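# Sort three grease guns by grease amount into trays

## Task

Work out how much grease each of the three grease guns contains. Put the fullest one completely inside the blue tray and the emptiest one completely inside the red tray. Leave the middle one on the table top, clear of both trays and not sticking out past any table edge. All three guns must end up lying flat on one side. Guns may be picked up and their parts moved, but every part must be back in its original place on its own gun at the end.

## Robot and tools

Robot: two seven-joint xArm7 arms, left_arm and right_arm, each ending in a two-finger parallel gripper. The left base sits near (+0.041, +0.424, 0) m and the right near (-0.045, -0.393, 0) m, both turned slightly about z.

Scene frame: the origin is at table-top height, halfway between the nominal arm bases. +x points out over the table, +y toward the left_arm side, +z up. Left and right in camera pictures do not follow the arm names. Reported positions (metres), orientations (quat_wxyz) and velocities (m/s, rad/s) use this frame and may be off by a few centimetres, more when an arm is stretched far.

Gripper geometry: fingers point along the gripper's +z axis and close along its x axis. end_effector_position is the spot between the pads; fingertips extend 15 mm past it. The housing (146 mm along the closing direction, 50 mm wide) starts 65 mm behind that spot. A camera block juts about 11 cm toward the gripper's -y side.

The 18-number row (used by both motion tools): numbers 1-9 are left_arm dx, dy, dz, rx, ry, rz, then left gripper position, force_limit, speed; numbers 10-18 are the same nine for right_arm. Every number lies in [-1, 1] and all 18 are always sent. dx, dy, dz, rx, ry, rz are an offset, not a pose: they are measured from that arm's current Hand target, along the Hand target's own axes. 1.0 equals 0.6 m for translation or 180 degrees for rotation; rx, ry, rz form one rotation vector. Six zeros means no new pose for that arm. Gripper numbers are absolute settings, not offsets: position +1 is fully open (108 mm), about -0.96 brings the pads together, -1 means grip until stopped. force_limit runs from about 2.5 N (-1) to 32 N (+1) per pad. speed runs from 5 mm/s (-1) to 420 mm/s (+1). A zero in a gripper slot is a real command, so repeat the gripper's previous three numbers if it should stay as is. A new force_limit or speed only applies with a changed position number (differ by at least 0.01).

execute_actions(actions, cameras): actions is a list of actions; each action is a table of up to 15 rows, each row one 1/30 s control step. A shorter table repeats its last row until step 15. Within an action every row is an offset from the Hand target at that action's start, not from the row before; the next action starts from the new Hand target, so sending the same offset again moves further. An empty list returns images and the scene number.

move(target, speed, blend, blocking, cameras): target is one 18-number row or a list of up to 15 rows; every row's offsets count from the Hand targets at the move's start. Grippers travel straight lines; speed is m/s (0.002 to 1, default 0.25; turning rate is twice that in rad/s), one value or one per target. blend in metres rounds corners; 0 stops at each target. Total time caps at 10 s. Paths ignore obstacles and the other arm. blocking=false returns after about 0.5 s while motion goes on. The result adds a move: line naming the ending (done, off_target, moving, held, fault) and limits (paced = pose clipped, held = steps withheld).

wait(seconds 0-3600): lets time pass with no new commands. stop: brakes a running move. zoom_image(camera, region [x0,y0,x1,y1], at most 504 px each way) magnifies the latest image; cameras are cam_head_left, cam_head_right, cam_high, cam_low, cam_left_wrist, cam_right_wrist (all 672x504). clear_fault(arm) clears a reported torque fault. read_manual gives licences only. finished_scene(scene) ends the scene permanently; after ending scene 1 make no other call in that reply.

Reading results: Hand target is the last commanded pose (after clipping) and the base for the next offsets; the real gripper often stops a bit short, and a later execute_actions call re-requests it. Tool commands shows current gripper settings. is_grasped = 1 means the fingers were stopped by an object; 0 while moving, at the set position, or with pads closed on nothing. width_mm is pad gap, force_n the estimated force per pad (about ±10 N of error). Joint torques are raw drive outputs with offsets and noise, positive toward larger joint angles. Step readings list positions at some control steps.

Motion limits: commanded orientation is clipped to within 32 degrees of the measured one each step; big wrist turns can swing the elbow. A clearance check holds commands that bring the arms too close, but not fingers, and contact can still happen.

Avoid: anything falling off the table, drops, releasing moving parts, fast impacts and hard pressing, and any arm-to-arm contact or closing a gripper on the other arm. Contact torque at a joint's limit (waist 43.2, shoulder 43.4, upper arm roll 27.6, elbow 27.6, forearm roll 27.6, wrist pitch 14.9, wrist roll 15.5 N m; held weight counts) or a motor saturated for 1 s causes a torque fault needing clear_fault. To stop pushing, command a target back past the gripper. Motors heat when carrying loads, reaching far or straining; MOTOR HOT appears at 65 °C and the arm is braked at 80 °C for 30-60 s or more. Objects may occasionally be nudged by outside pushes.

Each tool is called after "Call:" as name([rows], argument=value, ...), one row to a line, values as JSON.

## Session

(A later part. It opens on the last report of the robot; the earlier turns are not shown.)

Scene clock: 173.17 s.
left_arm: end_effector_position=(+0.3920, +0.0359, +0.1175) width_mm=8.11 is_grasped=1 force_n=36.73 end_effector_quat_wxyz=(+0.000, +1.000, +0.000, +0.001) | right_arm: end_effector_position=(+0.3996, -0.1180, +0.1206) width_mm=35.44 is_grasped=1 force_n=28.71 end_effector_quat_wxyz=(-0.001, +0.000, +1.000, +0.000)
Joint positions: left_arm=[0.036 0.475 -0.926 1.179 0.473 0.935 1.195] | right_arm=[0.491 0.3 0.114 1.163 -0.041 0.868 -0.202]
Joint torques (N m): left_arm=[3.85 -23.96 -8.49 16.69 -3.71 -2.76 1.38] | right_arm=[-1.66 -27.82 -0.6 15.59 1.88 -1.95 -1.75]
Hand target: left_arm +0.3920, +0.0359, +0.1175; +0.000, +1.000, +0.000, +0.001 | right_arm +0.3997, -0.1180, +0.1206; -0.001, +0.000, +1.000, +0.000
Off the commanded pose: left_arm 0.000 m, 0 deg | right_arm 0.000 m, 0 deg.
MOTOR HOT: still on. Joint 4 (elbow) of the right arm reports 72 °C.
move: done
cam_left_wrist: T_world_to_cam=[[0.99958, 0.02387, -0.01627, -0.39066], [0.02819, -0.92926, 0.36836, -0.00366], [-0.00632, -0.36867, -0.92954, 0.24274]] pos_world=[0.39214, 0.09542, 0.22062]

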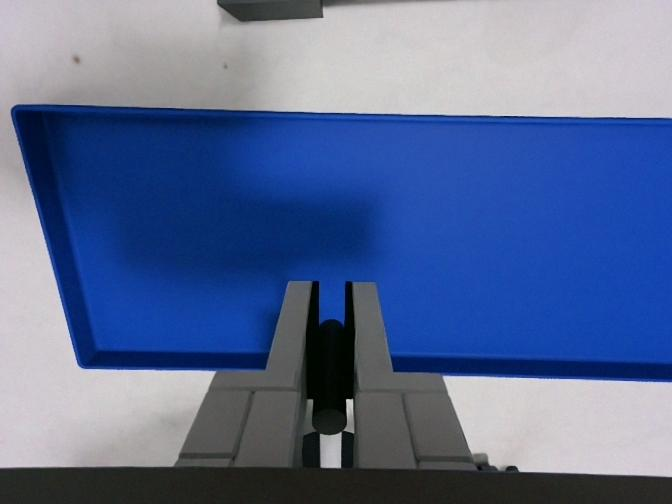

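Call:
move(target=[0,-0.0167,0,0,0,0,-1,0.4,-0.3,0,0,0,0,0,0,-1,0.1,-0.2], speed=0.08)

Call:
move(target=[0,-0.0167,0,0,0,0,-1,0.4,-0.3,0,0,0,0,0,0,-1,0.1,-0.2], speed=0.08)

Call:
move(target=[0,-0.0167,0,0,0,0,-1,0.4,-0.3,0,0,0,0,0,0,-1,0.1,-0.2], speed=0.08)

Scene clock: 178.27 s.
left_arm: end_effector_position=(+0.3920, +0.0460, +0.1175) width_mm=8.11 is_grasped=1 force_n=36.72 end_effector_quat_wxyz=(+0.000, +1.000, +0.000, +0.001) | right_arm: end_effector_position=(+0.3996, -0.1180, +0.1206) width_mm=35.44 is_grasped=1 force_n=28.65 end_effector_quat_wxyz=(-0.001, +0.000, +1.000, +0.000)
Joint positions: left_arm=[0.069 0.45 -0.938 1.147 0.458 0.92 1.215] | right_arm=[0.491 0.3 0.114 1.163 -0.041 0.868 -0.202]
Joint torques (N m): left_arm=[4.34 -22.86 -8.04 16.53 -3.63 -2.63 1.46] | right_arm=[-5.1 -27.93 -2.31 17.16 1.87 -2.01 -1.87]
Hand target: left_arm +0.3920, +0.0460, +0.1175; +0.000, +1.000, +0.000, +0.001 | right_arm +0.3997, -0.1180, +0.1206; -0.001, +0.000, +1.000, +0.000
Off the commanded pose: left_arm 0.000 m, 0 deg | right_arm 0.000 m, 0 deg.
MOTOR HOT: still on. Joint 4 (elbow) of the right arm reports 72 °C.
move: done

Scene clock: 178.77 s.
left_arm: end_effector_position=(+0.3920, +0.0560, +0.1175) width_mm=8.11 is_grasped=1 force_n=36.72 end_effector_quat_wxyz=(+0.000, +1.000, +0.000, +0.001) | right_arm: end_effector_position=(+0.3997, -0.1180, +0.1206) width_mm=35.44 is_grasped=1 force_n=28.56 end_effector_quat_wxyz=(-0.001, +0.000, +1.000, +0.000)
Joint positions: left_arm=[0.103 0.425 -0.95 1.115 0.442 0.906 1.237] | right_arm=[0.491 0.3 0.114 1.163 -0.041 0.868 -0.202]
Joint torques (N m): left_arm=[4.55 -22.22 -7.66 16.85 -3.53 -2.57 1.34] | right_arm=[-4.91 -27.86 -2.3 17.51 1.88 -1.93 -1.84]
Hand target: left_arm +0.3920, +0.0560, +0.1175; +0.000, +1.000, +0.000, +0.001 | right_arm +0.3997, -0.1180, +0.1206; -0.001, +0.000, +1.000, +0.000
Off the commanded pose: left_arm 0.000 m, 0 deg | right_arm 0.000 m, 0 deg.
MOTOR HOT: still on. Joint 4 (elbow) of the right arm reports 72 °C.
move: done

Scene clock: 179.27 s.
left_arm: end_effector_position=(+0.3920, +0.0660, +0.1175) width_mm=8.11 is_grasped=1 force_n=36.72 end_effector_quat_wxyz=(+0.000, +1.000, +0.000, +0.001) | right_arm: end_effector_position=(+0.3997, -0.1180, +0.1206) width_mm=35.44 is_grasped=1 force_n=28.49 end_effector_quat_wxyz=(-0.001, +0.000, +1.000, +0.000)
Joint positions: left_arm=[0.138 0.4 -0.963 1.084 0.424 0.892 1.261] | right_arm=[0.491 0.3 0.114 1.163 -0.041 0.868 -0.202]
Joint torques (N m): left_arm=[4.32 -21.31 -7.17 16.71 -3.35 -2.67 1.39] | right_arm=[-5.12 -27.75 -2.24 17.73 1.96 -1.93 -1.95]
Hand target: left_arm +0.3920, +0.0660, +0.1175; +0.000, +1.000, +0.000, +0.001 | right_arm +0.3997, -0.1180, +0.1206; -0.001, +0.000, +1.000, +0.000
Off the commanded pose: left_arm 0.000 m, 0 deg | right_arm 0.000 m, 0 deg.
MOTOR HOT: still on. Joint 4 (elbow) of the right arm reports 72 °C.
move: done

Call:
move([
  [0,0.125,0,0,0,0,-1,0.4,-0.3,0,0,0,0,0,0,-1,0.1,-0.2],
  [0,0.125,0,0,0,0,0,0.4,0.3,0,0,0,0,0,0,-1,0.1,-0.2],
  [0,0.03,-0.08,0,0,0,0,0.4,0.3,0,0,-0.03,0,0,0,-1,0.1,-0.2],
  [0.0133,-0.3567,-0.1375,0,0,-0.5156,0,0.4,0.3,-0.1005,0.2733,-0.0657,0,0,0.5,-1,0.1,-0.2],
  [0.0133,-0.3567,-0.1375,0,0,-0.5156,0,0.4,0.3,-0.1005,0.2733,0.1,0,0,0.5,-1,0.1,-0.2],
  [0.0133,-0.3567,-0.1375,0,0,-0.5156,0,0.4,0.3,-0.1005,0.2733,0.1518,0,0,0.5,0,0.1,0],
  [0.0133,-0.3567,-0.1375,0,0,-0.5156,0,0.4,0.3,-0.1005,0.2733,-0.13,0,0,0.5,0,0.1,0],
], speed=[0.15,0.3,0.35,0.4,0.3,0.1,0.3], blend=[0,0,0.03,0.01,0.02,0,0], cameras=["cam_left_wrist","cam_right_wrist","cam_high"])

Scene clock: 201.27 s.
left_arm: end_effector_position=(+0.3999, +0.2801, +0.2000) width_mm=53.00 is_grasped=0 force_n=0.00 end_effector_quat_wxyz=(+0.001, +0.690, +0.724, +0.000) | right_arm: end_effector_position=(+0.4602, +0.0459, +0.1985) width_mm=53.00 is_grasped=0 force_n=0.00 end_effector_quat_wxyz=(-0.001, +0.707, +0.707, -0.001)
Joint positions: left_arm=[0.475 -0.349 -0.766 0.772 -0.278 1.044 0.584] | right_arm=[0.792 0.775 -0.06 2.143 0.045 1.37 1.481]
Joint torques (N m): left_arm=[4.41 -11.52 5.76 21.81 -3.45 -0.7 -1.39] | right_arm=[-5.53 -23.24 0.09 18.32 0.41 -0.5 2.93]
Hand target: left_arm +0.3999, +0.2801, +0.2000; +0.001, +0.690, +0.724, +0.000 | right_arm +0.4602, +0.0459, +0.1985; -0.001, +0.707, +0.707, -0.001
Off the commanded pose: left_arm 0.000 m, 0 deg | right_arm 0.000 m, 0 deg.
MOTOR HOT: still on. Joint 4 (elbow) of the right arm reports 78 °C.
move: done; blend cut to 0.0155 m at target 5
cam_left_wrist: T_world_to_cam=[[-0.07276, 0.99719, -0.01799, -0.24653], [0.9264, 0.07426, 0.36915, -0.44783], [0.36945, 0.01019, -0.92919, 0.15298]] pos_world=[0.34042, 0.27753, 0.30303]
cam_right_wrist: T_world_to_cam=[[0.00083, 1, -0.00168, -0.04951], [0.9267, -0.00014, 0.3758, -0.47169], [0.3758, -0.00187, -0.9267, 0.12927]] pos_world=[0.38857, 0.04969, 0.29697]
Images, in order (width x height): cam_high 672x504, cam_left_wrist 672x504, cam_right_wrist 672x504.

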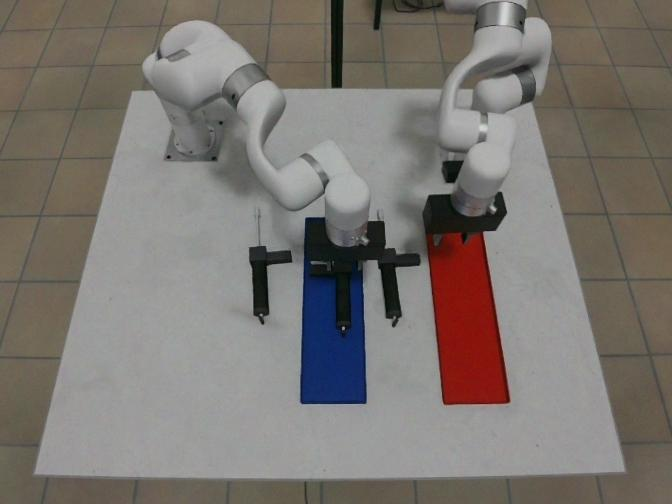

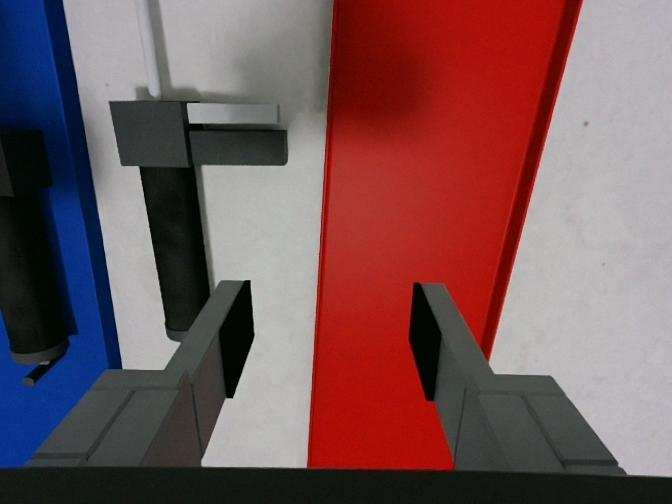

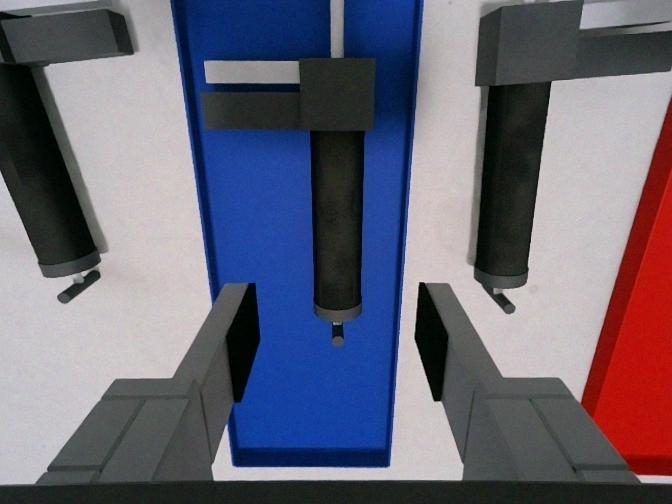

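Call:
move([
  [0,0,0,0,0,0,0,0.4,0.3,-0.2265,-0.1037,0.0642,0,0,-0.5,-0.1,0.1,0.3],
  [-0.1976,0.0466,0.1667,0,0,0,0,0.4,0.3,-0.2265,-0.1037,0.1348,0,0,-0.5,-0.1,0.1,0.3],
  [-0.1976,0.0466,0.2905,0,0,0,-1,0.1,-0.2,-0.2265,-0.1037,0.1348,0,0,-0.5,-0.1,0.1,0.3],
  [-0.1976,0.0466,0.1,0,0,0,-1,0.1,-0.2,-0.2265,-0.1037,0.1348,0,0,-0.5,-0.1,0.1,0.3],
  [-0.2698,-0.013,0.1,0,0,0.5153,-1,0.1,-0.2,-0.2265,-0.1037,0.1348,0,0,-0.5,-0.1,0.1,0.3],
  [-0.2698,-0.013,0.1333,0,0,0.5153,-1,0.1,-0.2,-0.2265,-0.1037,0.1348,0,0,-0.5,-0.1,0.1,0.3],
  [-0.2698,-0.013,0.1333,0,0,0.5153,-1,0.1,-0.2,-0.0532,-0.1037,0.1348,0,0,-0.5,-1,0.4,-0.2],
], speed=[0.4,0.35,0.12,0.3,0.4,0.15,0.2], blend=[0.02,0.01,0,0.02,0.01,0,0], cameras=["cam_right_wrist"])

Call:
move(target=[0,0,0,0,0,0,-1,0.1,-0.2,0,-0.05,0,0,0,0,-1,0.4,-0.2], speed=0.1)

Call:
move(target=[0,0,0,0,0,0,-1,0.1,-0.2,0,-0.0167,0,0,0,0,-1,0.4,-0.2], speed=0.1)

Call:
move(target=[0,0,0,0,0,0,-1,0.1,-0.2,0,-0.0083,0,0,0,0,-1,0.4,-0.2], speed=0.1, cameras=["cam_right_wrist"])

Scene clock: 225.63 s.
left_arm: end_effector_position=(+0.3999, +0.1179, +0.1200) width_mm=35.54 is_grasped=1 force_n=35.61 end_effector_quat_wxyz=(+0.000, +1.000, +0.000, +0.001) | right_arm: end_effector_position=(+0.3980, +0.0139, +0.1179) width_mm=8.28 is_grasped=1 force_n=33.33 end_effector_quat_wxyz=(-0.001, +0.000, +1.000, +0.000)
Joint positions: left_arm=[0.482 0.394 -1.213 0.974 0.483 0.888 1.299] | right_arm=[0.659 0.553 0.157 1.535 -0.096 0.992 0.018]
Joint torques (N m): left_arm=[6.8 -16.8 -3.44 39.93 2.66 -7.47 -0.71] | right_arm=[13.49 -20.46 11.45 9.25 3.86 -0.56 0.39]
Hand target: left_arm +0.4001, +0.1180, +0.1200; +0.000, +1.000, +0.000, +0.001 | right_arm +0.3978, +0.0141, +0.1178; -0.001, +0.000, +1.000, +0.000
Off the commanded pose: left_arm 0.000 m, 0 deg | right_arm 0.000 m, 0 deg.
MOTOR HOT: still on. Joint 4 (elbow) of the right arm reports 75 °C.
move: done
cam_right_wrist: T_world_to_cam=[[-1, 0.00117, -0.00014, 0.3945], [0.00103, 0.92548, 0.37879, -0.02856], [0.00057, 0.37879, -0.92548, 0.22172]] pos_world=[0.3944, -0.05802, 0.21607]

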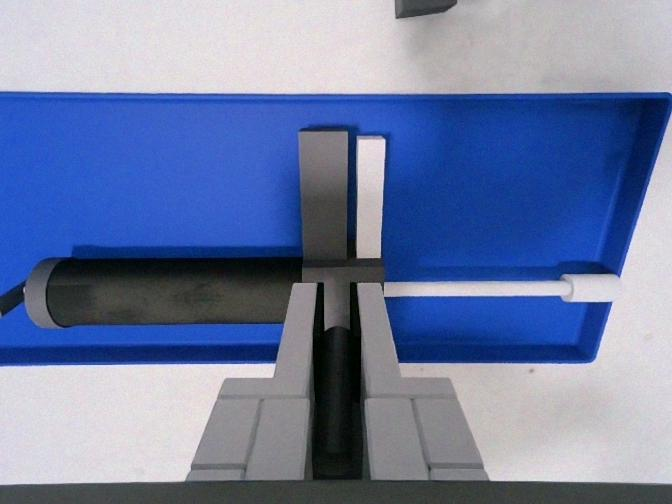

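Scene clock: 226.33 s.
left_arm: end_effector_position=(+0.4001, +0.1180, +0.1201) width_mm=35.56 is_grasped=1 force_n=33.98 end_effector_quat_wxyz=(+0.000, +1.000, +0.000, +0.001) | right_arm: end_effector_position=(+0.3977, -0.0159, +0.1178) width_mm=8.28 is_grasped=1 force_n=31.46 end_effector_quat_wxyz=(-0.001, +0.000, +1.000, +0.000)
Joint positions: left_arm=[0.482 0.394 -1.213 0.974 0.483 0.888 1.299] | right_arm=[0.62 0.487 0.153 1.432 -0.085 0.953 -0.025]
Joint torques (N m): left_arm=[7.27 -19.48 -2.18 32.47 1.07 -2.39 -2.18] | right_arm=[-1.63 -25.58 2.06 8.66 2.96 -0.63 -3]
Hand target: left_arm +0.4001, +0.1180, +0.1200; +0.000, +1.000, +0.000, +0.001 | right_arm +0.3977, -0.0159, +0.1178; -0.001, +0.000, +1.000, +0.000
Off the commanded pose: left_arm 0.000 m, 0 deg | right_arm 0.000 m, 0 deg.
MOTOR HOT: still on. Joint 4 (elbow) of the right arm reports 75 °C.
move: done

Scene clock: 226.83 s.
left_arm: end_effector_position=(+0.4001, +0.1180, +0.1201) width_mm=35.56 is_grasped=1 force_n=32.93 end_effector_quat_wxyz=(+0.000, +1.000, +0.001, +0.001) | right_arm: end_effector_position=(+0.3977, -0.0259, +0.1178) width_mm=8.28 is_grasped=1 force_n=30.81 end_effector_quat_wxyz=(-0.001, +0.000, +1.000, +0.000)
Joint positions: left_arm=[0.482 0.394 -1.213 0.974 0.483 0.888 1.299] | right_arm=[0.607 0.466 0.151 1.4 -0.081 0.942 -0.04]
Joint torques (N m): left_arm=[6.29 -18.92 -2.59 29.01 1.23 -2.28 -2.35] | right_arm=[-2.62 -25.69 1.34 8.93 2.72 -0.79 -2.89]
Hand target: left_arm +0.4001, +0.1180, +0.1200; +0.000, +1.000, +0.000, +0.001 | right_arm +0.3977, -0.0260, +0.1178; -0.001, +0.000, +1.000, +0.000
Off the commanded pose: left_arm 0.000 m, 0 deg | right_arm 0.000 m, 0 deg.
MOTOR HOT: still on. Joint 4 (elbow) of the right arm reports 74 °C.
move: done

Scene clock: 227.33 s.
left_arm: end_effector_position=(+0.4001, +0.1180, +0.1200) width_mm=35.56 is_grasped=1 force_n=32.33 end_effector_quat_wxyz=(+0.000, +1.000, +0.001, +0.001) | right_arm: end_effector_position=(+0.3977, -0.0309, +0.1178) width_mm=8.28 is_grasped=1 force_n=30.54 end_effector_quat_wxyz=(-0.001, +0.000, +1.000, +0.000)
Joint positions: left_arm=[0.482 0.394 -1.213 0.974 0.483 0.888 1.299] | right_arm=[0.6 0.456 0.15 1.384 -0.079 0.936 -0.048]
Joint torques (N m): left_arm=[5.31 -18.42 -3.28 28.5 1.25 -2.31 -2.29] | right_arm=[-2.87 -25.15 1.08 9 2.43 -0.99 -2.86]
Hand target: left_arm +0.4001, +0.1180, +0.1200; +0.000, +1.000, +0.000, +0.001 | right_arm +0.3977, -0.0309, +0.1178; -0.001, +0.000, +1.000, +0.000
Off the commanded pose: left_arm 0.000 m, 0 deg | right_arm 0.000 m, 0 deg.
MOTOR HOT: still on. Joint 4 (elbow) of the right arm reports 74 °C.
move: done
cam_right_wrist: T_world_to_cam=[[-1, 0.00079, 0.00025, 0.39413], [0.00083, 0.92544, 0.37888, 0.01309], [0.00007, 0.37888, -0.92545, 0.23884]] pos_world=[0.3941, -0.10292, 0.21597]

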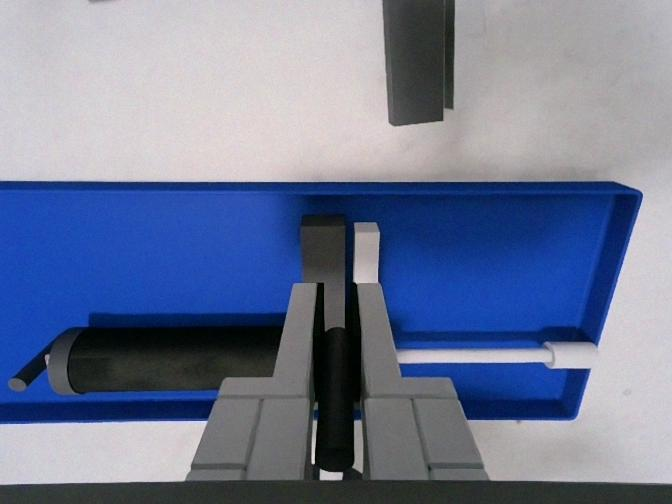

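Call:
move(target=[0,0,0,0,0,0,-1,0.1,-0.2,0,-0.0083,0,0,0,0,-1,0.4,-0.2], speed=0.1)

Call:
move(target=[0,0,0,0,0,0,-1,0.1,-0.2,0,-0.0083,0,0,0,0,-1,0.4,-0.2], speed=0.1)

Call:
move(target=[0,0,0,0,0,0,-1,0.1,-0.2,0,-0.0083,0,0,0,0,-1,0.4,-0.2], speed=0.1)

Scene clock: 232.93 s.
left_arm: end_effector_position=(+0.4001, +0.1180, +0.1200) width_mm=35.56 is_grasped=1 force_n=31.71 end_effector_quat_wxyz=(+0.000, +1.000, +0.000, +0.001) | right_arm: end_effector_position=(+0.3977, -0.0359, +0.1178) width_mm=8.28 is_grasped=1 force_n=30.36 end_effector_quat_wxyz=(-0.001, +0.000, +1.000, +0.000)
Joint positions: left_arm=[0.482 0.394 -1.213 0.974 0.483 0.888 1.299] | right_arm=[0.593 0.446 0.148 1.369 -0.077 0.931 -0.056]
Joint torques (N m): left_arm=[-0.87 -15.24 -5.95 28.38 1.91 -2.44 -2.13] | right_arm=[-3.44 -25.37 0.83 9.2 2.39 -1.09 -2.93]
Hand target: left_arm +0.4001, +0.1180, +0.1200; +0.000, +1.000, +0.000, +0.001 | right_arm +0.3977, -0.0359, +0.1178; -0.001, +0.000, +1.000, +0.000
Off the commanded pose: left_arm 0.000 m, 0 deg | right_arm 0.000 m, 0 deg.
MOTOR HOT: still on. Joint 4 (elbow) of the right arm reports 71 °C.
move: done

Scene clock: 233.43 s.
left_arm: end_effector_position=(+0.4001, +0.1180, +0.1200) width_mm=35.56 is_grasped=1 force_n=31.25 end_effector_quat_wxyz=(+0.000, +1.000, +0.000, +0.001) | right_arm: end_effector_position=(+0.3977, -0.0409, +0.1177) width_mm=8.28 is_grasped=1 force_n=30.15 end_effector_quat_wxyz=(-0.001, +0.000, +1.000, +0.000)
Joint positions: left_arm=[0.482 0.394 -1.213 0.974 0.483 0.888 1.299] | right_arm=[0.587 0.436 0.147 1.354 -0.075 0.925 -0.064]
Joint torques (N m): left_arm=[-0.86 -14.66 -5.89 28.2 1.8 -2.42 -1.95] | right_arm=[-3.78 -25.23 0.46 9.2 2.48 -1.19 -2.99]
Hand target: left_arm +0.4001, +0.1180, +0.1200; +0.000, +1.000, +0.000, +0.001 | right_arm +0.3977, -0.0409, +0.1177; -0.001, +0.000, +1.000, +0.000
Off the commanded pose: left_arm 0.000 m, 0 deg | right_arm 0.000 m, 0 deg.
MOTOR HOT: still on. Joint 4 (elbow) of the right arm reports 71 °C.
move: done

Scene clock: 233.93 s.
left_arm: end_effector_position=(+0.4000, +0.1178, +0.1201) width_mm=35.56 is_grasped=1 force_n=30.62 end_effector_quat_wxyz=(+0.000, +1.000, +0.000, +0.001) | right_arm: end_effector_position=(+0.3977, -0.0458, +0.1178) width_mm=8.28 is_grasped=1 force_n=30.03 end_effector_quat_wxyz=(-0.001, +0.000, +1.000, +0.000)
Joint positions: left_arm=[0.482 0.394 -1.213 0.974 0.483 0.888 1.299] | right_arm=[0.58 0.426 0.146 1.34 -0.073 0.92 -0.072]
Joint torques (N m): left_arm=[5.04 -14.53 -0.39 28.21 1.56 -0.62 -1.7] | right_arm=[-12.99 -24.49 -5.47 6.82 0.6 0.72 -2.9]
Hand target: left_arm +0.4001, +0.1180, +0.1200; +0.000, +1.000, +0.000, +0.001 | right_arm +0.3977, -0.0459, +0.1177; -0.001, +0.000, +1.000, +0.000
Off the commanded pose: left_arm 0.000 m, 0 deg | right_arm 0.000 m, 0 deg.
MOTOR HOT: still on. Joint 4 (elbow) of the right arm reports 70 °C.
move: done

Call:
move([
  [0,0,0,0,0,0,-1,0.1,-0.2,0,0.101,0,0,0,0,-1,0.4,-0.2],
  [0,0,0,0,0,0,-1,0.1,-0.2,0,0.101,0,0,0,0,0,0.4,0.3],
  [0.0557,-0.075,0,0,0,-0.5153,-1,0.1,-0.2,0,-0.1235,-0.087,0,0,0,0,0.4,0.3],
  [0.0557,-0.075,0.11,0,0,-0.5153,-1,0.1,-0.2,0.246,-0.59,-0.18,0,0,0,0,0.4,0.3],
  [0.0557,-0.075,0.1572,0,0,-0.5153,0,0.1,0.2,0.246,-0.59,-0.137,0,0,0,0,0.4,0.3],
  [0.0557,-0.075,0,0,0,-0.5153,0,0.1,0.2,0.246,-0.59,-0.137,0,0,0,0,0.4,0.3],
  [0.0187,0.4688,0,0,0,-0.534,0,0.1,0.2,0.246,-0.59,-0.137,0,0,0,0,0.4,0.3],
], speed=[0.15,0.3,0.4,0.5,0.12,0.3,0.4], blend=[0,0,0.02,0.01,0,0.02,0], cameras=["cam_left_wrist"])

Scene clock: 291.97 s.
left_arm: end_effector_position=(+0.4116, -0.1633, +0.1202) width_mm=53.00 is_grasped=0 force_n=0.00 end_effector_quat_wxyz=(+0.001, +0.668, +0.744, +0.000) | right_arm: end_effector_position=(+0.2503, -0.3999, +0.2001) width_mm=52.99 is_grasped=0 force_n=0.00 end_effector_quat_wxyz=(-0.001, +0.000, +1.000, +0.000)
Joint positions: left_arm=[-0.646 1.058 -0.733 2.241 0.639 1.366 -0.568] | right_arm=[0.204 -0.598 -0.166 0.496 -0.104 1.093 -0.715]
Joint torques (N m): left_arm=[-3.86 -35.21 -5.08 24.79 -3.61 -0.68 1.39] | right_arm=[-5.51 -1.07 0.34 13.04 -2.18 -2.39 -2.69]
Hand target: left_arm +0.4116, -0.1633, +0.1202; +0.001, +0.668, +0.744, +0.000 | right_arm +0.2503, -0.3999, +0.2001; -0.001, +0.000, +1.000, +0.000
Off the commanded pose: left_arm 0.000 m, 0 deg | right_arm 0.000 m, 0 deg.
MOTOR HOT: cleared for the motors of the right arm.
move: done
cam_left_wrist: T_world_to_cam=[[-0.13118, 0.99119, -0.01815, 0.21808], [0.92042, 0.12857, 0.36919, -0.38494], [0.36827, 0.03173, -0.92918, 0.08304]] pos_world=[0.35233, -0.1693, 0.22323]

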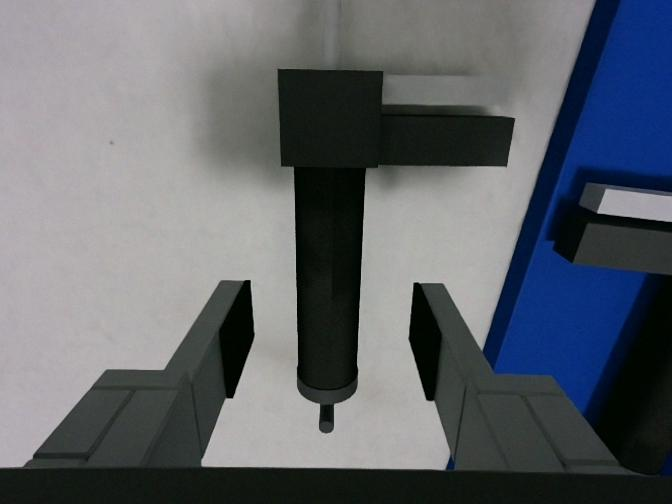

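Call:
move([
  [-0.005,0,0.11,0,0,0,0,0.1,0.2,0,0,0,0,0,0,0,0.4,0.3],
  [-0.005,0,0.1575,0,0,0,-1,0.1,-0.2,0,0,0,0,0,0,0,0.4,0.3],
  [-0.005,0,-0.03,0,0,0,-1,0.1,-0.2,0,0,0,0,0,0,0,0.4,0.3],
  [0.7724,0.1707,-0.033,0,0,0.033,-1,0.1,-0.2,0,0,0,0,0,0,0,0.4,0.3],
  [0.7724,0.1707,0.11,0,0,0.033,-1,0.1,-0.2,0,0,0,0,0,0,0,0.4,0.3],
  [0.7724,0.1707,0.1512,0,0,0.033,0,0.1,0.1,0,0,0,0,0,0,0,0.4,0.3],
  [0.7724,0.1707,-0.1,0,0,0.033,0,0.1,0.1,0,0,0,0,0,0,0,0.4,0.3],
], speed=[0.3,0.12,0.25,0.4,0.3,0.1,0.3], blend=[0.02,0,0.02,0.01,0.02,0,0], cameras=["cam_high","cam_left_wrist"])

Scene clock: 307.37 s.
left_arm: end_effector_position=(+0.4635, +0.3085, +0.1800) width_mm=52.99 is_grasped=0 force_n=0.00 end_effector_quat_wxyz=(+0.001, +0.706, +0.709, +0.000) | right_arm: end_effector_position=(+0.2503, -0.3999, +0.2001) width_mm=52.99 is_grasped=0 force_n=0.00 end_effector_quat_wxyz=(-0.001, +0.000, +1.000, +0.000)
Joint positions: left_arm=[0.603 -0.076 -0.824 0.905 -0.068 0.956 0.568] | right_arm=[0.204 -0.598 -0.166 0.496 -0.104 1.093 -0.715]
Joint torques (N m): left_arm=[4.48 -16.02 2.97 28.23 -3.49 -0.67 1.3] | right_arm=[-5.22 -1.14 0.36 13.27 -2.1 -2.44 -2.51]
Hand target: left_arm +0.4635, +0.3085, +0.1801; +0.001, +0.706, +0.709, +0.000 | right_arm +0.2503, -0.3999, +0.2001; -0.001, +0.000, +1.000, +0.000
Off the commanded pose: left_arm 0.000 m, 0 deg | right_arm 0.000 m, 0 deg.
move: done; blend cut to 0.0143 m at target 1, 0.0124 m at target 5
cam_left_wrist: T_world_to_cam=[[-0.02794, 0.99945, -0.01791, -0.29204], [0.92881, 0.03259, 0.36911, -0.48979], [0.36949, -0.00632, -0.92921, 0.11577]] pos_world=[0.40399, 0.30857, 0.28313]

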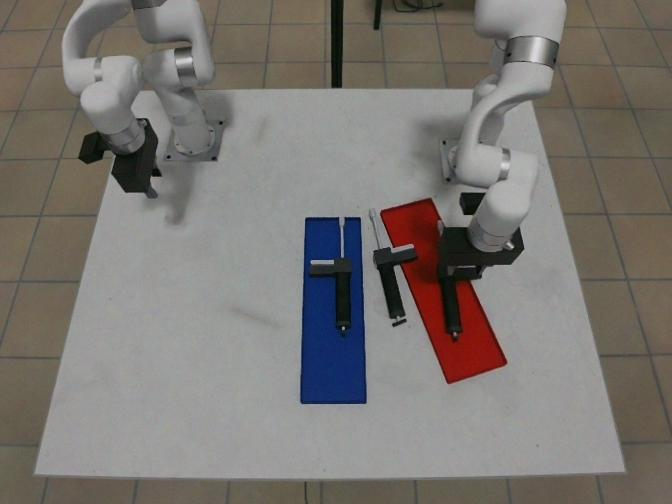

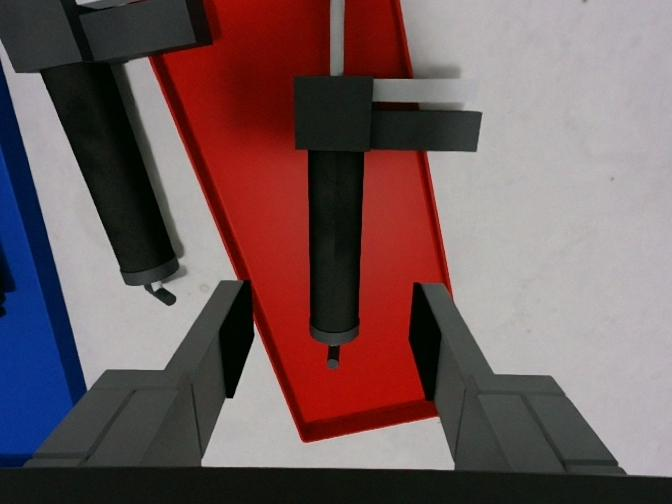

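Call:
move([
  [0,0,0.2508,0,0,0,0,0.1,0.1,0,0,0,0,0,0,0,0.4,0.3],
  [0,0,0.2508,0,0,0,-1,0.1,-0.2,0,0,0,0,0,0,0,0.4,0.3],
  [0,0,0.12,0,0,0,-1,0.1,-0.2,0,0,0,0,0,0,0,0.4,0.3],
  [-0.0897,-0.0292,0.12,0,0,-0.0917,-1,0.1,-0.2,0,0,0,0,0,0,0,0.4,0.3],
  [-0.0897,-0.0292,0.21,0,0,-0.0917,-1,0.1,-0.2,0,0,0,0,0,0,0,0.4,0.3],
  [-0.0897,-0.0292,0.2508,0,0,-0.0917,0,0.1,0.1,0,0,0,0,0,0,0,0.4,0.3],
  [-0.0897,-0.0292,0.05,0,0,-0.0917,0,0.1,0.1,0,0,0,0,0,0,0,0.4,0.3],
  [-0.2583,-0.0525,0.0,0,0,-0.085,0,0.1,0.1,0,0,0,0,0,0,0,0.4,0.3],
], speed=[0.15,0.1,0.25,0.3,0.3,0.1,0.3,0.4], blend=[0,0,0.02,0.01,0.02,0,0.03,0], cameras=["cam_high","cam_left_wrist"])

Scene clock: 334.40 s.
left_arm: end_effector_position=(+0.4326, +0.1534, +0.1801) width_mm=53.00 is_grasped=0 force_n=0.00 end_effector_quat_wxyz=(+0.001, +0.605, +0.796, +0.000) | right_arm: end_effector_position=(+0.2503, -0.3999, +0.2001) width_mm=52.99 is_grasped=0 force_n=0.00 end_effector_quat_wxyz=(-0.001, +0.000, +1.000, +0.000)
Joint positions: left_arm=[0.375 0.121 -0.972 1.047 0.121 0.981 -0.181] | right_arm=[0.204 -0.598 -0.166 0.496 -0.104 1.093 -0.715]
Joint torques (N m): left_arm=[-3.85 -10.57 -2.18 28.21 4.09 -0.65 -1.6] | right_arm=[-5.4 -0.99 0.37 13.35 -2.13 -2.43 -2.41]
Hand target: left_arm +0.4326, +0.1534, +0.1801; +0.001, +0.605, +0.796, +0.000 | right_arm +0.2503, -0.3999, +0.2001; -0.001, +0.000, +1.000, +0.000
Off the commanded pose: left_arm 0.000 m, 0 deg | right_arm 0.000 m, 0 deg.
MOTOR HOT: joint 4 (elbow) of the right arm reports 66 °C; the controller stops that arm at 80 °C. To cool a motor, set the load down, stop pushing, or move to a pose that needs little force. At that limit the right arm can sag while its brakes close.
move: done; blend cut to 0.0122 m at target 5
cam_left_wrist: T_world_to_cam=[[-0.29069, 0.95664, -0.01828, -0.01758], [0.88727, 0.27666, 0.36907, -0.47554], [0.35812, 0.09106, -0.92922, 0.11617]] pos_world=[0.37522, 0.13781, 0.28313]

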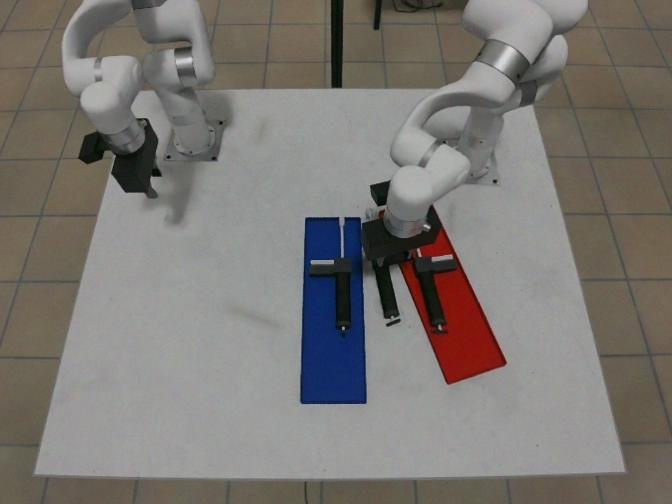

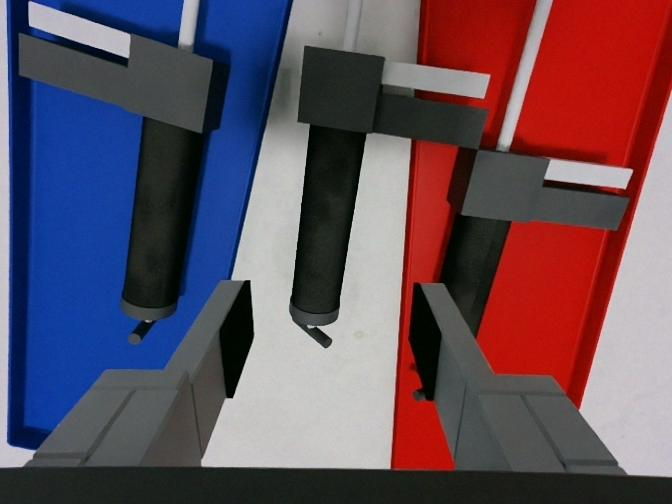

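Call:
move([
  [-0.005,-0.025,0.18,0,0,0.037,0,0.1,0.1,0,0,0,0,0,0,0,0.4,0.3],
  [-0.005,-0.025,0.254,0,0,0.037,-1,0.1,-0.2,0,0,0,0,0,0,0,0.4,0.3],
  [-0.005,-0.025,0.04,0,0,0.037,-1,0.1,-0.2,0,0,0,0,0,0,0,0.4,0.3],
  [0.5488,0.0266,0.04,0,0,0.0864,-1,0.1,-0.2,0,0,0,0,0,0,0,0.4,0.3],
  [0.5488,0.0266,0.21,0,0,0.0864,-1,0.1,-0.2,0,0,0,0,0,0,0,0.4,0.3],
  [0.5488,0.0266,0.257,0,0,0.0864,0,0.1,0.1,0,0,0,0,0,0,0,0.4,0.3],
  [0.5488,0.0266,0.0,0,0,0.0864,0,0.1,0.1,0,0,0,0,0,0,0,0.4,0.3],
], speed=[0.25,0.12,0.2,0.4,0.3,0.1,0.3], blend=[0.01,0,0.02,0.01,0.02,0,0], cameras=["cam_high","cam_left_wrist","cam_head_right"])

Scene clock: 349.33 s.
left_arm: end_effector_position=(+0.3598, +0.4749, +0.1798) width_mm=53.00 is_grasped=0 force_n=0.00 end_effector_quat_wxyz=(+0.001, +0.707, +0.707, +0.000) | right_arm: end_effector_position=(+0.2503, -0.3999, +0.2001) width_mm=52.99 is_grasped=0 force_n=0.00 end_effector_quat_wxyz=(-0.001, +0.000, +1.000, +0.000)
Joint positions: left_arm=[0.661 -0.501 -0.443 0.535 -0.247 1.007 1.152] | right_arm=[0.204 -0.598 -0.166 0.496 -0.104 1.093 -0.715]
Joint torques (N m): left_arm=[-3.72 -11.47 4.95 27.88 4.25 -0.7 1.4] | right_arm=[-5.24 -1.28 0.31 13.51 -1.98 -2.35 -2.27]
Hand target: left_arm +0.3598, +0.4749, +0.1799; +0.001, +0.707, +0.707, +0.000 | right_arm +0.2503, -0.3999, +0.2001; -0.001, +0.000, +1.000, +0.000
Off the commanded pose: left_arm 0.000 m, 0 deg | right_arm 0.000 m, 0 deg.
MOTOR HOT: still on. Joint 4 (elbow) of the right arm reports 66 °C.
move: done; blend cut to 0.0141 m at target 5
cam_left_wrist: T_world_to_cam=[[-0.02351, 0.99956, -0.01798, -0.46288], [0.92895, 0.02849, 0.36911, -0.39692], [0.36946, -0.00802, -0.92921, 0.15578]] pos_world=[0.30028, 0.47524, 0.28293]
Images, in order (width x height): cam_head_right 672x504, cam_high 672x504, cam_left_wrist 672x504.

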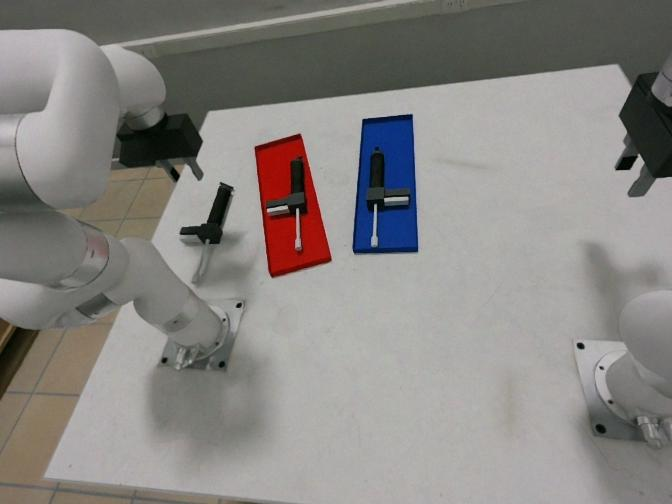

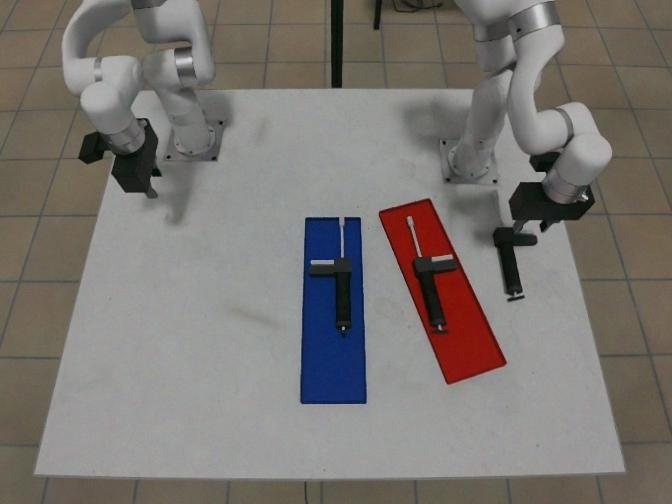

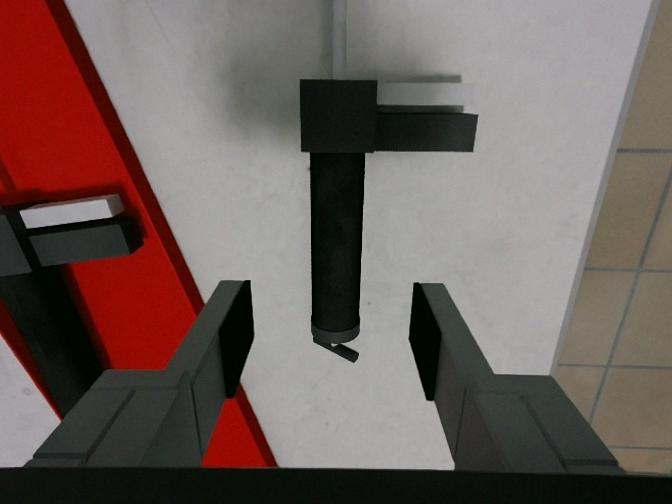

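Call:
zoom_image(camera="cam_high", region=[290, 190, 520, 390])

Scaled by 2.191.

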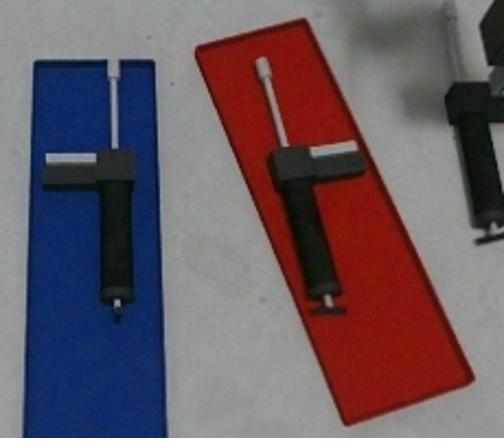

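Call:
move(target=[-0.367,0.1437,-0.0335,0,0,-0.0917,0,0.1,0.1,-0.3495,0.7432,0,0,0,0.5,0,0.4,0.3], speed=0.45, cameras=["cam_left_wrist","cam_right_wrist"])

Scene clock: 364.70 s.
left_arm: end_effector_position=(+0.4459, +0.2547, +0.2002) width_mm=53.00 is_grasped=0 force_n=0.00 end_effector_quat_wxyz=(+0.001, +0.598, +0.801, +0.000) | right_arm: end_effector_position=(+0.4601, +0.0460, +0.1999) width_mm=53.00 is_grasped=0 force_n=0.00 end_effector_quat_wxyz=(-0.001, +0.707, +0.707, -0.001)
Joint positions: left_arm=[0.645 -0.133 -0.977 0.943 -0.129 1.02 0.204] | right_arm=[0.638 0.785 0.226 2.148 -0.16 1.38 1.571]
Joint torques (N m): left_arm=[4.52 -5.73 -0.27 28.58 4.24 -0.66 -1.58] | right_arm=[4.73 -23.27 0.81 18.43 -2.11 -0.61 -2.75]
Hand target: left_arm +0.4459, +0.2547, +0.2002; +0.001, +0.598, +0.801, +0.000 | right_arm +0.4601, +0.0460, +0.1999; -0.001, +0.707, +0.707, -0.001
Off the commanded pose: left_arm 0.000 m, 0 deg | right_arm 0.000 m, 0 deg.
MOTOR HOT: still on. Joint 4 (elbow) of the right arm reports 68 °C.
move: done
cam_left_wrist: T_world_to_cam=[[-0.30657, 0.95167, -0.01829, -0.10189], [0.88255, 0.2914, 0.36905, -0.52443], [0.35654, 0.097, -0.92923, 0.12005]] pos_world=[0.3888, 0.23814, 0.30323]
cam_right_wrist: T_world_to_cam=[[0.00079, 1, -0.00159, -0.04952], [0.9267, -0.00014, 0.3758, -0.47212], [0.3758, -0.00177, -0.9267, 0.1306]] pos_world=[0.38847, 0.04969, 0.29837]

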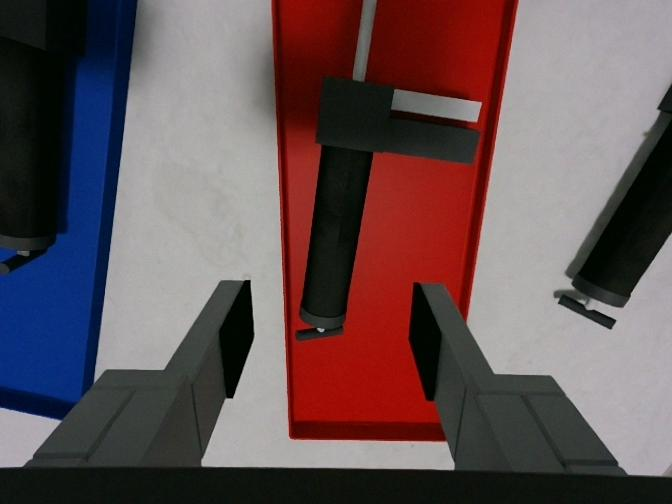

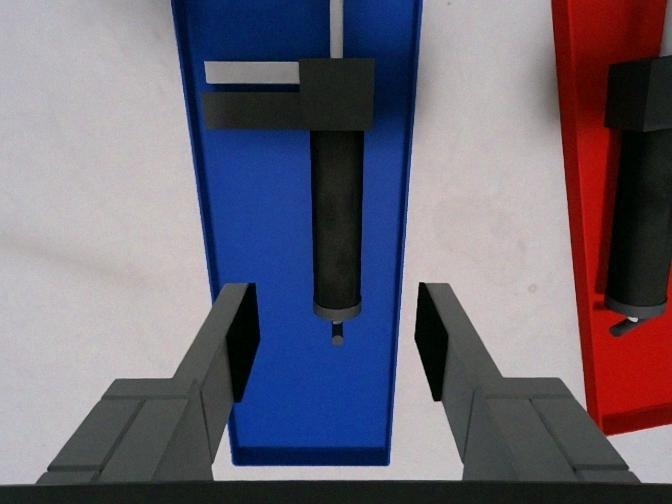

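Call:
move([
  [0.011,0,0.22,0,0,0.044,0,0.1,0.1,0,-0.0167,0.22,0,0,0,0,0.1,0.1],
  [0.011,0,0.2845,0,0,0.044,-1,0.1,-0.1,0,-0.0167,0.284,0,0,0,-1,0.1,-0.1],
  [0.011,0,0.2512,0,0,0.044,-1,0.1,-0.1,0,-0.0167,0.2507,0,0,0,-1,0.1,-0.1],
  [0,0,0.2512,0,0,0,-1,0.1,-0.1,0.0117,0.0833,0.2507,0,0,0,-1,0.1,-0.1],
  [0,0,0.2845,0,0,0,0,0.1,0.1,0.0117,0.0833,0.284,0,0,0,0,0.1,0.1],
  [0,0,0.05,0,0,0,0,0.1,0.1,0.0117,0.0833,0.05,0,0,0,0,0.1,0.1],
  [0.1,-0.3,-0.05,0,0,0,0,0.1,0.1,-0.3,-0.2,-0.05,0,0,0,0,0.1,0.1],
], speed=[0.35,0.12,0.1,0.15,0.08,0.3,0.4], blend=[0.01,0,0.005,0.003,0,0.02,0], cameras=["cam_high","cam_head_left"])

Call:
zoom_image(camera="cam_high", region=[290, 190, 540, 390])

Scene clock: 388.33 s.
left_arm: end_effector_position=(+0.2563, +0.2611, +0.2299) width_mm=53.00 is_grasped=0 force_n=0.00 end_effector_quat_wxyz=(+0.001, +0.598, +0.801, +0.000) | right_arm: end_effector_position=(+0.3401, -0.1340, +0.2300) width_mm=53.00 is_grasped=0 force_n=0.00 end_effector_quat_wxyz=(-0.001, +0.707, +0.707, -0.001)
Joint positions: left_arm=[0.239 -0.947 -0.656 0.534 -0.527 1.393 0.382] | right_arm=[0.425 -0.019 0.21 1.092 0.007 1.112 1.373]
Joint torques (N m): left_arm=[-3.93 -2.07 8.78 20.13 4.08 -0.66 -1.6] | right_arm=[-5.45 -19.88 -1.67 13.39 2.4 -2.43 -2.85]
Hand target: left_arm +0.2563, +0.2611, +0.2299; +0.001, +0.598, +0.801, +0.000 | right_arm +0.3401, -0.1340, +0.2300; -0.001, +0.707, +0.707, -0.001
Off the commanded pose: left_arm 0.000 m, 0 deg | right_arm 0.000 m, 0 deg.
MOTOR HOT: joint 4 (elbow) of the left arm reports 63 °C; the controller stops that arm at 80 °C. To cool a motor, set the load down, stop pushing, or move to a pose that needs little force. At that limit the left arm can sag while its brakes close.
MOTOR HOT: still on. Joint 4 (elbow) of the right arm reports 74 °C.
move: done
Images, in order (width x height): cam_head_left 672x504, cam_high 672x504.

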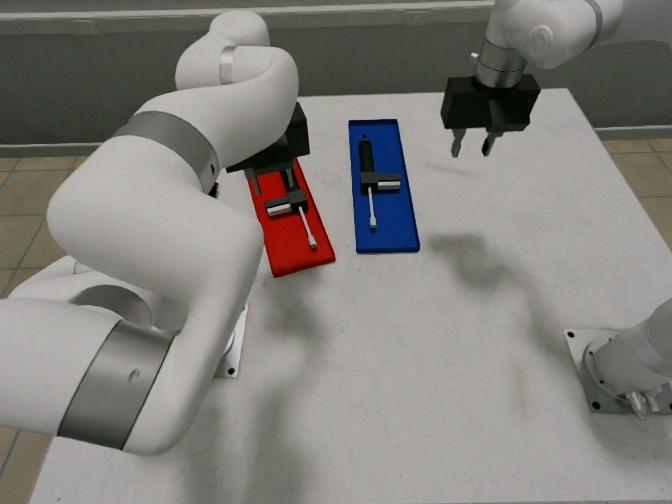

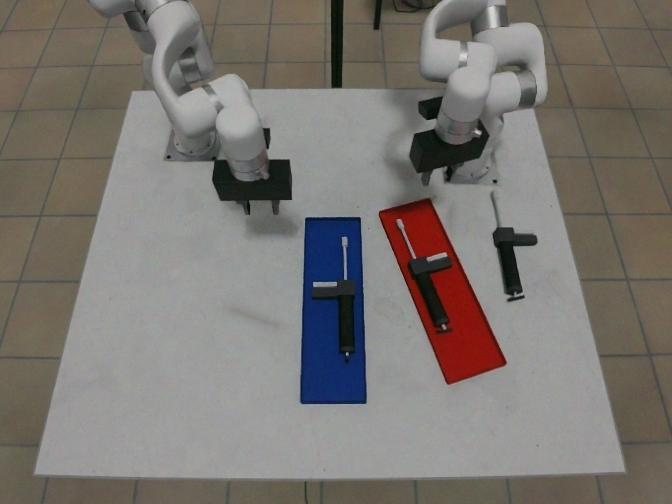

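Scaled by 2.016.

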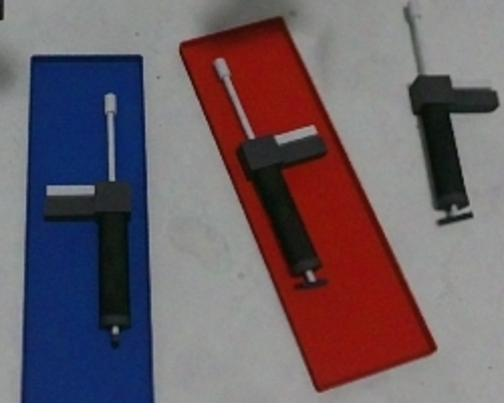

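Call:
finished_scene(scene=2)

The scene is finished: the task was done.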